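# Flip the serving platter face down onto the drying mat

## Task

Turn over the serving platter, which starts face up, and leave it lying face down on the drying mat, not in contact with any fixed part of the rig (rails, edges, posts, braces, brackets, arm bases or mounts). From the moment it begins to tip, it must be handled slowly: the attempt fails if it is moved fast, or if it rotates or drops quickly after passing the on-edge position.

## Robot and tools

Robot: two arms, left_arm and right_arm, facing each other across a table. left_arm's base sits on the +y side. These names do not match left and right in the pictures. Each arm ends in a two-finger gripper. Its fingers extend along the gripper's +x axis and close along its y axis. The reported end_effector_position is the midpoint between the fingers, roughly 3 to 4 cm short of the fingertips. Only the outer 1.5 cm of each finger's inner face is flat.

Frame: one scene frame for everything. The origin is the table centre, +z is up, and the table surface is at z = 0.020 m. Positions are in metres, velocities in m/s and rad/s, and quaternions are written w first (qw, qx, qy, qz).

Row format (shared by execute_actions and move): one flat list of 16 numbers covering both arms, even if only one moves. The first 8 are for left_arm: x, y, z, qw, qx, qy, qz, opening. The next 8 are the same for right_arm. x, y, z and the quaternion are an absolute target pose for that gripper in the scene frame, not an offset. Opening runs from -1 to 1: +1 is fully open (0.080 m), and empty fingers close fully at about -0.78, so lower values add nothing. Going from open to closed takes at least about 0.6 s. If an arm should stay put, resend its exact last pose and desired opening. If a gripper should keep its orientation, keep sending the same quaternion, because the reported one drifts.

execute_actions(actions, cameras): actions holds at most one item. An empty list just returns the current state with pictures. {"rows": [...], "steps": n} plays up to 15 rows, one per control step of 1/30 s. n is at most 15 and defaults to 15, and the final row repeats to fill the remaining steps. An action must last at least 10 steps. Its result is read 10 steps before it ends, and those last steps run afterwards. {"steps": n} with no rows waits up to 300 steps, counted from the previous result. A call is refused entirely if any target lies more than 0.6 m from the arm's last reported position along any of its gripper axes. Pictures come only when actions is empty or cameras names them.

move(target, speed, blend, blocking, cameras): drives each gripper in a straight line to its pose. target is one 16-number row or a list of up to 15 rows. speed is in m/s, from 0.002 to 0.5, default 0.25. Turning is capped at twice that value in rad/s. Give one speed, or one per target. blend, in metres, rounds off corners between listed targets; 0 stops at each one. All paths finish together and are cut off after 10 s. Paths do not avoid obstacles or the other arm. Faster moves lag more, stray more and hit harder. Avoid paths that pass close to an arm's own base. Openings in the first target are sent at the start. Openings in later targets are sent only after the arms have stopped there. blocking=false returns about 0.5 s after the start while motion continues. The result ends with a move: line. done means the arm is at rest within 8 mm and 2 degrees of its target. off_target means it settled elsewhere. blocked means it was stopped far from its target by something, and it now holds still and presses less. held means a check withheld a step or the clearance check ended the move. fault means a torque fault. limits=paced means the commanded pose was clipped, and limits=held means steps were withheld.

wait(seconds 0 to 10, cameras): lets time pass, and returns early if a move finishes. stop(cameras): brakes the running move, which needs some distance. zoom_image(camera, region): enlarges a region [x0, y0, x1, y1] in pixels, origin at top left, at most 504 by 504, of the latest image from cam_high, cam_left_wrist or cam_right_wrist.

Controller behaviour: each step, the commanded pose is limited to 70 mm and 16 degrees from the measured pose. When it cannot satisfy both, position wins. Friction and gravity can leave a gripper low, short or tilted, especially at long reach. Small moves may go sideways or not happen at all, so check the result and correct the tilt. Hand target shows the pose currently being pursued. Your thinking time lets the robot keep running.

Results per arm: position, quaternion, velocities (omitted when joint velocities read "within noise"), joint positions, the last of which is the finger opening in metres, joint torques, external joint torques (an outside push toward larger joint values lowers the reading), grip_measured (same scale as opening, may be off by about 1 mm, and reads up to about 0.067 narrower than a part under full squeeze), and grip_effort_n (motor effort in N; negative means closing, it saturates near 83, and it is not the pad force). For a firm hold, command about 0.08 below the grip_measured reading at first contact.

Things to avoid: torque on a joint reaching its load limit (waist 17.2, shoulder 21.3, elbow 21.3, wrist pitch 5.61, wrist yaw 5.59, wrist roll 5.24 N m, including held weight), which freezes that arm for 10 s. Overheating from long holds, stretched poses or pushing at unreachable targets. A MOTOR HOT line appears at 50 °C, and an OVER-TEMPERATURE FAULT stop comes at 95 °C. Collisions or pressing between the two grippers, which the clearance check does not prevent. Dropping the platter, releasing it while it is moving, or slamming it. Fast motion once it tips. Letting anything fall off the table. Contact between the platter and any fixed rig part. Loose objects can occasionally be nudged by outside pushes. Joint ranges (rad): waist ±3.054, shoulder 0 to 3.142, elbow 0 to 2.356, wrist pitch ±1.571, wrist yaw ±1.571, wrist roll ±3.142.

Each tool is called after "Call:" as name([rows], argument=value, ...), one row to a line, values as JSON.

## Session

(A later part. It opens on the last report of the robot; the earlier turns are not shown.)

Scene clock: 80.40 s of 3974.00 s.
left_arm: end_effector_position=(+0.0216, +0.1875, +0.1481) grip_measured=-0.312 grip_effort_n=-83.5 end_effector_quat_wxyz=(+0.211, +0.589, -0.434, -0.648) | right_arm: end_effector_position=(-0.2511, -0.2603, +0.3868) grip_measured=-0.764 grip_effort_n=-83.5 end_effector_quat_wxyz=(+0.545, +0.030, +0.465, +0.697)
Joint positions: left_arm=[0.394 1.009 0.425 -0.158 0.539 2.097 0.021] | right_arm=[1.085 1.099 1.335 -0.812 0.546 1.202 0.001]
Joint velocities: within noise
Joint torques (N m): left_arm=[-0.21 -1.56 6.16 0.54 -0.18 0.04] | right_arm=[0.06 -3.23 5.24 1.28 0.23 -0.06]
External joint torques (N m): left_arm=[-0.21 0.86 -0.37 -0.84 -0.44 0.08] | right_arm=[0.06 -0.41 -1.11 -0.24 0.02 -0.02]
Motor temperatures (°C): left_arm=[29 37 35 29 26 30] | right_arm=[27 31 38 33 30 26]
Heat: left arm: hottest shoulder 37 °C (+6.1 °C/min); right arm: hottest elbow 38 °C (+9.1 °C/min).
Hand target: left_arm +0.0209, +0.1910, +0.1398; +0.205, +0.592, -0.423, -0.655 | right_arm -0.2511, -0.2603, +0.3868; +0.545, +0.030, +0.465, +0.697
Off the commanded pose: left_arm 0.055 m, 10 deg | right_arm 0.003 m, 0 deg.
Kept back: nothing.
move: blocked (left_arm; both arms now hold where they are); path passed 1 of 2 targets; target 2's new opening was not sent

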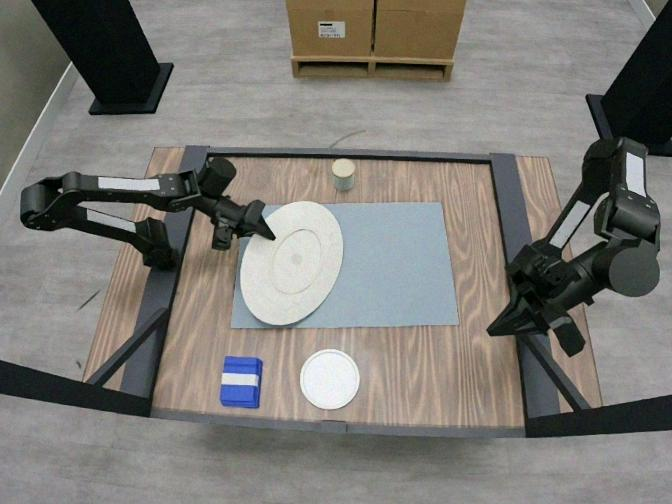

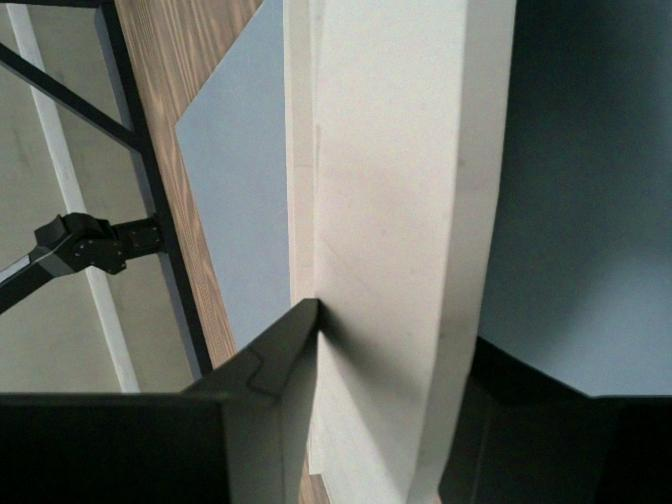

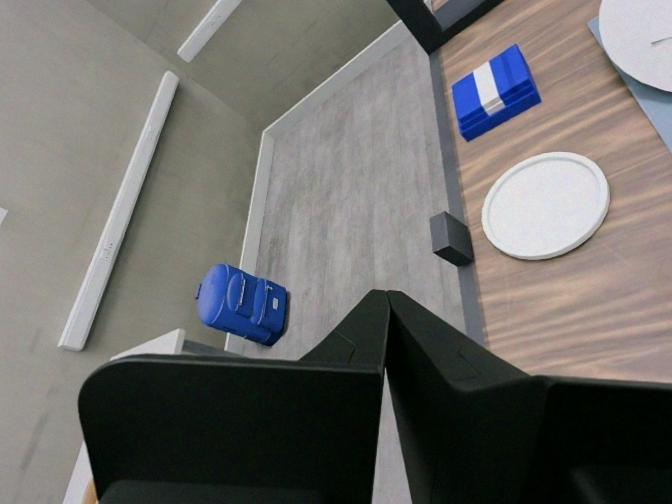

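Call:
move([
  [0.0216,0.1885,0.145,-0.211,-0.589,0.434,0.648,-0.1,-0.252,-0.26,0.39,0.545,0.034,0.465,0.697,-1],
], speed=0.04)

Call:
zoom_image(camera="cam_high", region=[150, 150, 450, 370])

Scene clock: 81.43 s of 3974.00 s.
left_arm: end_effector_position=(+0.0219, +0.1929, +0.1364) grip_measured=-0.103 grip_effort_n=12.8 end_effector_quat_wxyz=(+0.205, +0.594, -0.419, -0.655) | right_arm: end_effector_position=(-0.2511, -0.2603, +0.3868) grip_measured=-0.764 grip_effort_n=-83.5 end_effector_quat_wxyz=(+0.545, +0.030, +0.465, +0.697)
Joint positions: left_arm=[0.396 1.016 0.403 -0.163 0.525 2.1 0.03] | right_arm=[1.085 1.099 1.335 -0.812 0.546 1.202 0.001]
Joint velocities: within noise
Joint torques (N m): left_arm=[-0.04 -2.96 8.68 2.3 0.93 -0.03] | right_arm=[0.39 -2.74 6.51 1.23 0.43 0.07]
External joint torques (N m): left_arm=[-0.04 -0.61 2.26 0.96 0.67 0.02] | right_arm=[0.39 0.07 0.17 -0.28 0.22 0.1]
Motor temperatures (°C): left_arm=[29 37 35 29 26 30] | right_arm=[27 31 38 33 30 26]
Heat: left arm: hottest shoulder 37 °C (+6.1 °C/min); right arm: hottest elbow 38 °C (+9.1 °C/min).
Hand target: left_arm +0.0216, +0.1887, +0.1450; +0.211, +0.589, -0.434, -0.648 | right_arm -0.2520, -0.2600, +0.3900; +0.545, +0.034, +0.465, +0.697
Off the commanded pose: left_arm 0.010 m, 2 deg | right_arm 0.003 m, 0 deg.
Kept back: nothing.
move: off_target (left_arm)

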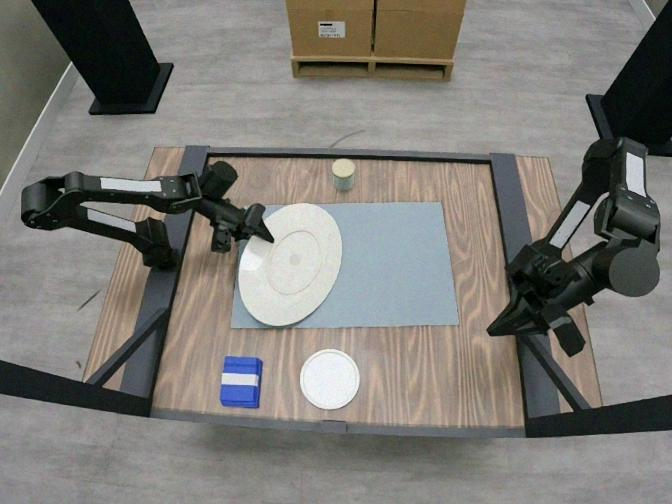

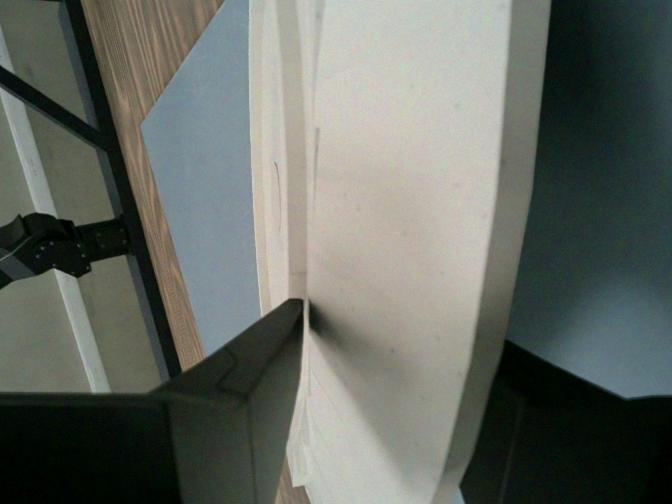

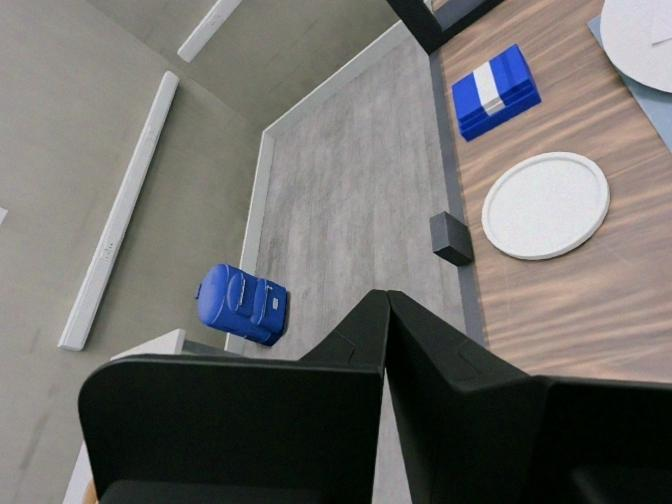

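Scaled by 1.680 from the camera's 672x504 image, which has a finer 960x720 frame.

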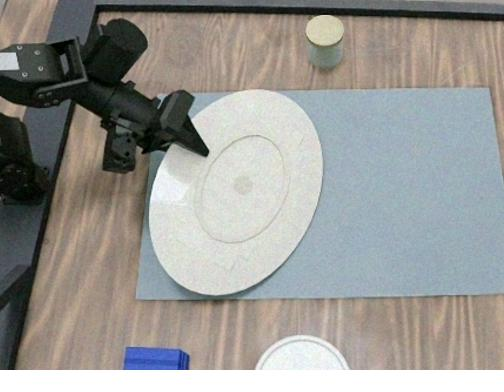

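Supported on the lower finger now. Lower with the gripper steep.

Call:
move([
  [0.023,0.201,0.1,-0.1711,-0.6061,0.3642,0.6861,-0.1,-0.252,-0.26,0.39,0.545,0.034,0.465,0.697,-1],
  [0.025,0.21,0.078,-0.1711,-0.6061,0.3642,0.6861,-0.1,-0.252,-0.26,0.39,0.545,0.034,0.465,0.697,-1],
], speed=0.04)

Call:
zoom_image(camera="cam_high", region=[150, 150, 450, 370])

Scene clock: 84.93 s of 3974.00 s.
left_arm: end_effector_position=(+0.0285, +0.1987, +0.1111) grip_measured=-0.084 grip_effort_n=-76.5 end_effector_quat_wxyz=(+0.197, +0.597, -0.410, -0.661) | right_arm: end_effector_position=(-0.2511, -0.2603, +0.3868) grip_measured=-0.764 grip_effort_n=-83.5 end_effector_quat_wxyz=(+0.545, +0.030, +0.465, +0.697)
Joint positions: left_arm=[0.441 1.084 0.346 -0.087 0.547 2.148 0.031] | right_arm=[1.085 1.099 1.335 -0.812 0.546 1.202 0.001]
Joint velocities: within noise
Joint torques (N m): left_arm=[-1.39 2.93 2.75 -0.28 -1.71 -0.08] | right_arm=[0.06 -2.87 6.84 1.22 0.48 0.1]
External joint torques (N m): left_arm=[-1.38 5.42 -3.39 -1.59 -2 -0.04] | right_arm=[0.06 0.03 0.47 -0.29 0.27 0.14]
Motor temperatures (°C): left_arm=[29 36 35 29 26 30] | right_arm=[27 31 38 33 30 26]
Heat: left arm: hottest shoulder 36 °C (+5.0 °C/min); right arm: hottest elbow 38 °C (+9.0 °C/min).
Hand target: left_arm +0.0243, +0.2134, +0.0810; +0.170, +0.606, -0.365, -0.686 | right_arm -0.2520, -0.2600, +0.3900; +0.545, +0.034, +0.465, +0.697
Off the commanded pose: left_arm 0.035 m, 7 deg | right_arm 0.003 m, 0 deg.
Kept back: nothing.
move: off_target (left_arm)

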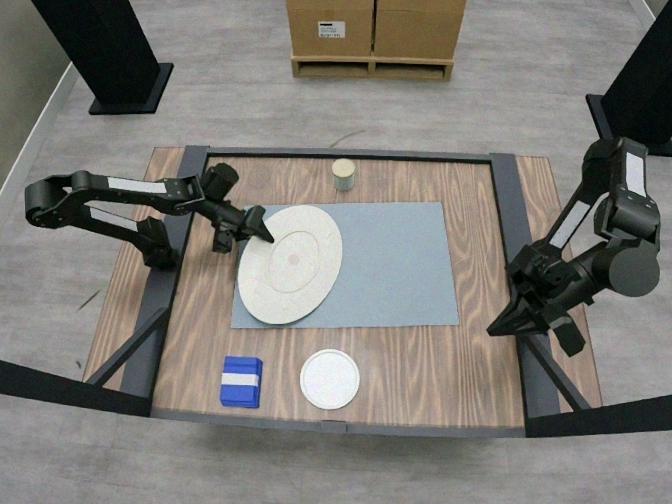

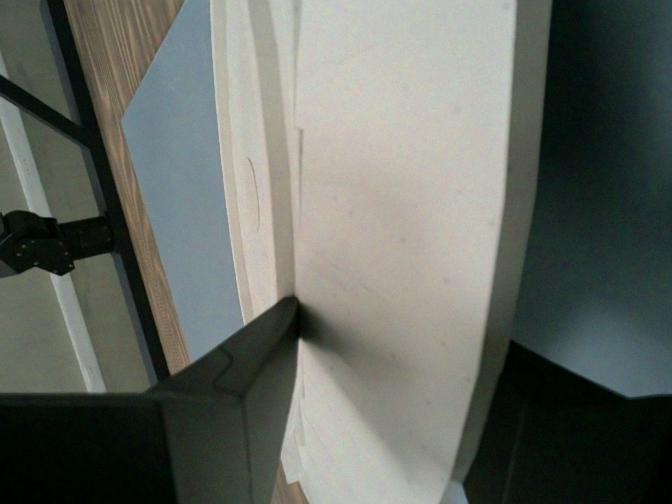

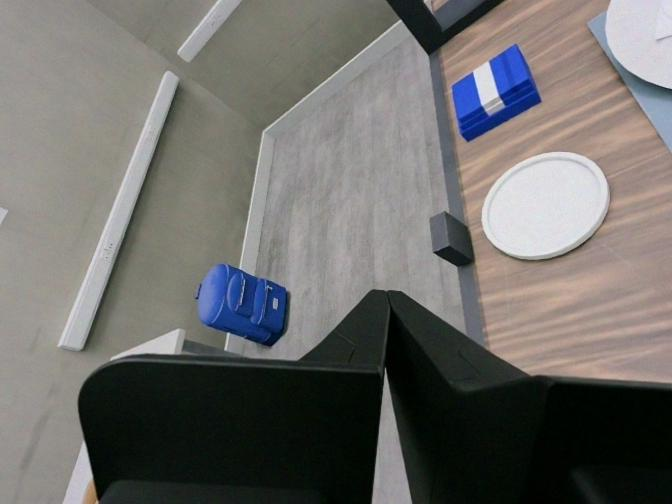

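Scaled by 1.680 from the camera's 672x504 image, which has a finer 960x720 frame.

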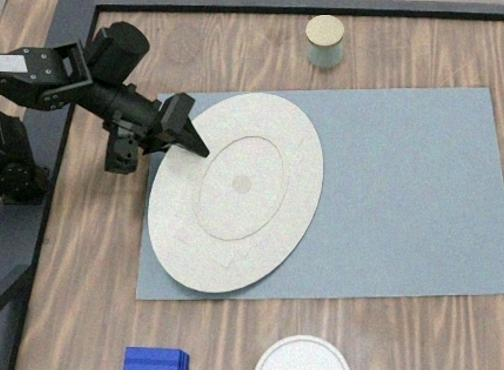

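Call:
move([
  [0.0285,0.199,0.110,-0.1711,-0.6061,0.3642,0.6861,0.2,-0.252,-0.26,0.39,0.545,0.034,0.465,0.697,-1],
  [0.028,0.207,0.085,-0.1711,-0.6061,0.3642,0.6861,0.2,-0.252,-0.26,0.39,0.545,0.034,0.465,0.697,-1],
], speed=0.04)

Call:
zoom_image(camera="cam_high", region=[150, 150, 450, 370])

Scene clock: 87.33 s of 3974.00 s.
left_arm: end_effector_position=(+0.0285, +0.2089, +0.0855) grip_measured=+0.206 grip_effort_n=-27.2 end_effector_quat_wxyz=(+0.171, +0.607, -0.365, -0.685) | right_arm: end_effector_position=(-0.2511, -0.2603, +0.3868) grip_measured=-0.764 grip_effort_n=-83.5 end_effector_quat_wxyz=(+0.545, +0.030, +0.465, +0.697)
Joint positions: left_arm=[0.434 1.151 0.336 -0.122 0.5 2.154 0.044] | right_arm=[1.085 1.099 1.335 -0.812 0.546 1.202 0.001]
Joint velocities: within noise
Joint torques (N m): left_arm=[-0.49 -1.33 7.13 1.7 0.26 -0.27] | right_arm=[0.12 -2.88 6.49 1.23 0.46 0.14]
External joint torques (N m): left_arm=[-0.49 1.3 1.32 0.52 -0.03 -0.23] | right_arm=[0.15 -0.02 0.14 -0.28 0.25 0.18]
Motor temperatures (°C): left_arm=[29 36 35 29 26 30] | right_arm=[27 31 38 33 30 26]
Heat: left arm: hottest shoulder 36 °C (+4.0 °C/min); right arm: hottest elbow 38 °C (+9.1 °C/min).
Hand target: left_arm +0.0280, +0.2071, +0.0850; +0.171, +0.606, -0.364, -0.686 | right_arm -0.2520, -0.2600, +0.3900; +0.545, +0.034, +0.465, +0.697
Off the commanded pose: left_arm 0.002 m, 0 deg | right_arm 0.003 m, 0 deg.
Kept back: nothing.
move: done

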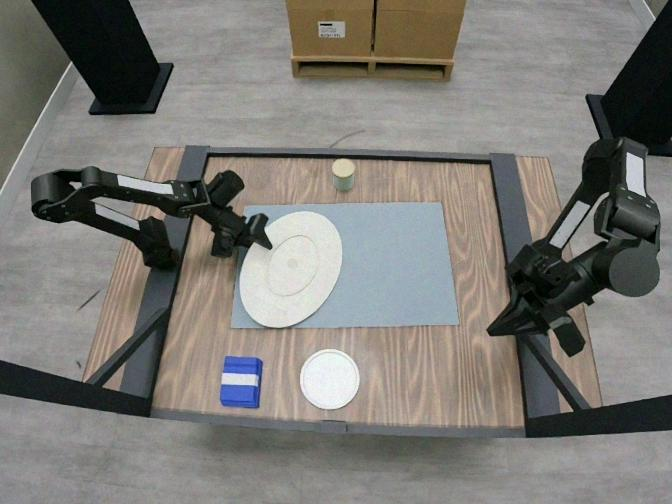

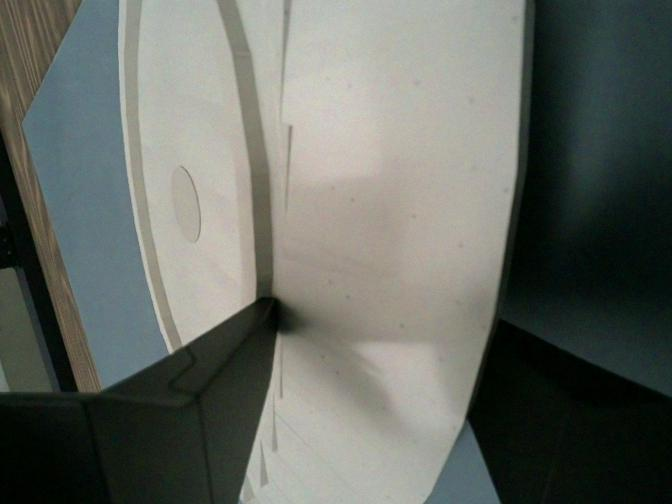

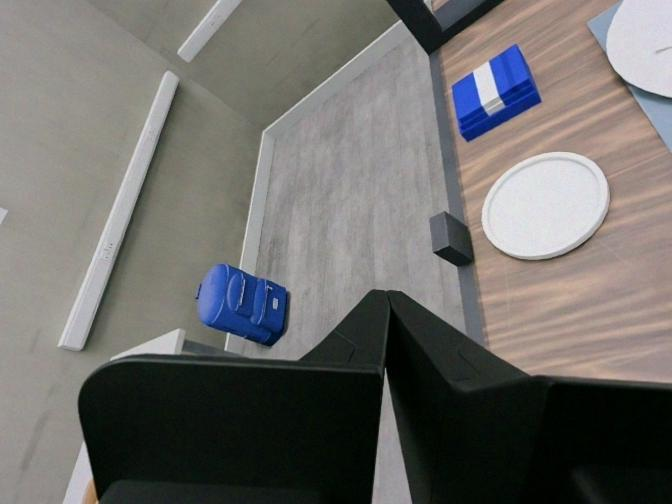

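Scaled by 1.680 from the camera's 672x504 image, which has a finer 960x720 frame.

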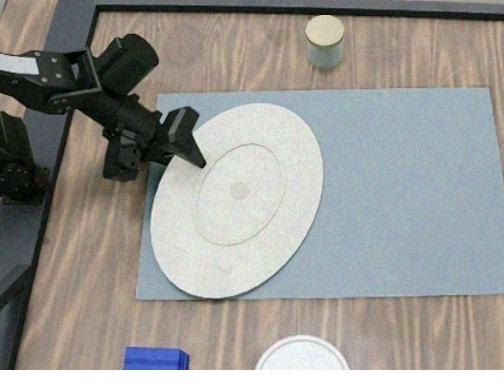

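Call:
move([
  [0.030,0.218,0.073,-0.1711,-0.6061,0.3642,0.6861,0.4,-0.252,-0.26,0.39,0.545,0.034,0.465,0.697,-1],
  [0.045,0.27,0.083,-0.1711,-0.6061,0.3642,0.6861,0.4,-0.252,-0.26,0.39,0.545,0.034,0.465,0.697,-1],
], speed=0.04)

Call:
zoom_image(camera="cam_high", region=[150, 150, 450, 370])

Scene clock: 89.83 s of 3974.00 s.
left_arm: end_effector_position=(+0.0452, +0.2699, +0.0820) grip_measured=+0.396 grip_effort_n=18.4 end_effector_quat_wxyz=(+0.170, +0.607, -0.362, -0.687) | right_arm: end_effector_position=(-0.2511, -0.2603, +0.3868) grip_measured=-0.764 grip_effort_n=-83.5 end_effector_quat_wxyz=(+0.545, +0.030, +0.465, +0.697)
Joint positions: left_arm=[0.774 0.96 0.276 -0.458 0.673 2.506 0.053] | right_arm=[1.085 1.099 1.335 -0.812 0.546 1.202 0.001]
Joint velocities: within noise
Joint torques (N m): left_arm=[0.2 -2.06 6.72 0.61 0.66 0.03] | right_arm=[0.16 -2.89 6.61 1.19 0.45 0.04]
External joint torques (N m): left_arm=[0.22 -0.69 0.96 -0.24 0.27 0.06] | right_arm=[0.16 -0.12 0.31 -0.32 0.25 0.08]
Motor temperatures (°C): left_arm=[29 36 35 29 26 30] | right_arm=[27 31 38 33 30 26]
Heat: left arm: hottest shoulder 36 °C (+4.0 °C/min); right arm: hottest elbow 38 °C (+8.0 °C/min).
Hand target: left_arm +0.0450, +0.2700, +0.0830; +0.171, +0.606, -0.364, -0.686 | right_arm -0.2520, -0.2600, +0.3900; +0.545, +0.034, +0.465, +0.697
Off the commanded pose: left_arm 0.001 m, 0 deg | right_arm 0.003 m, 0 deg.
Kept back: nothing.
move: done

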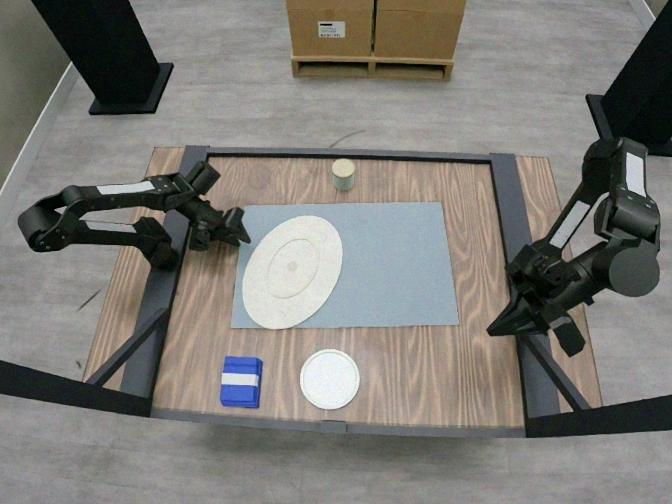

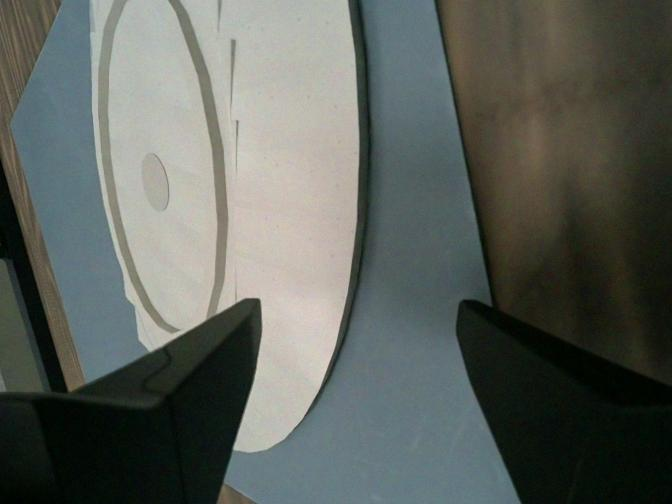

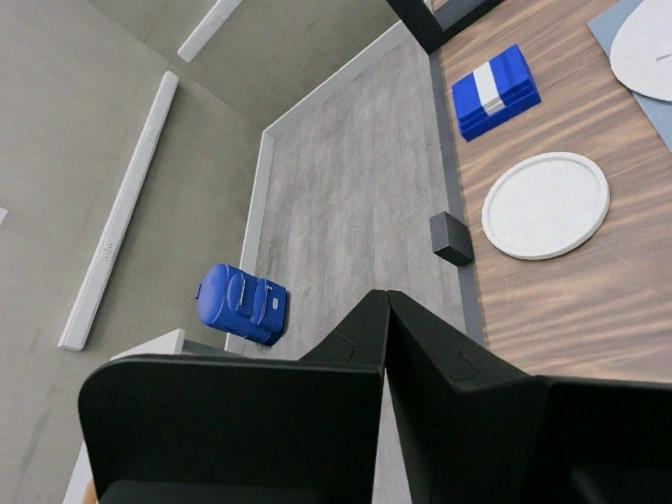

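Scaled by 1.680 from the camera's 672x504 image, which has a finer 960x720 frame.

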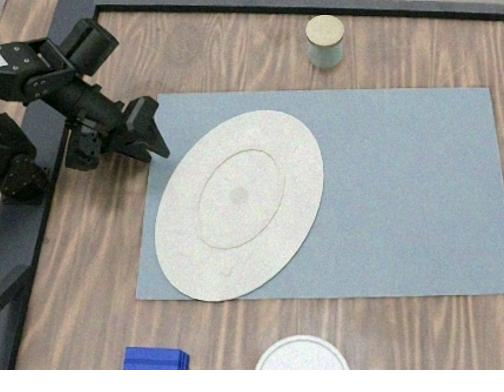

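Call:
finished_scene(scene=2)

The scene is finished: the task was done.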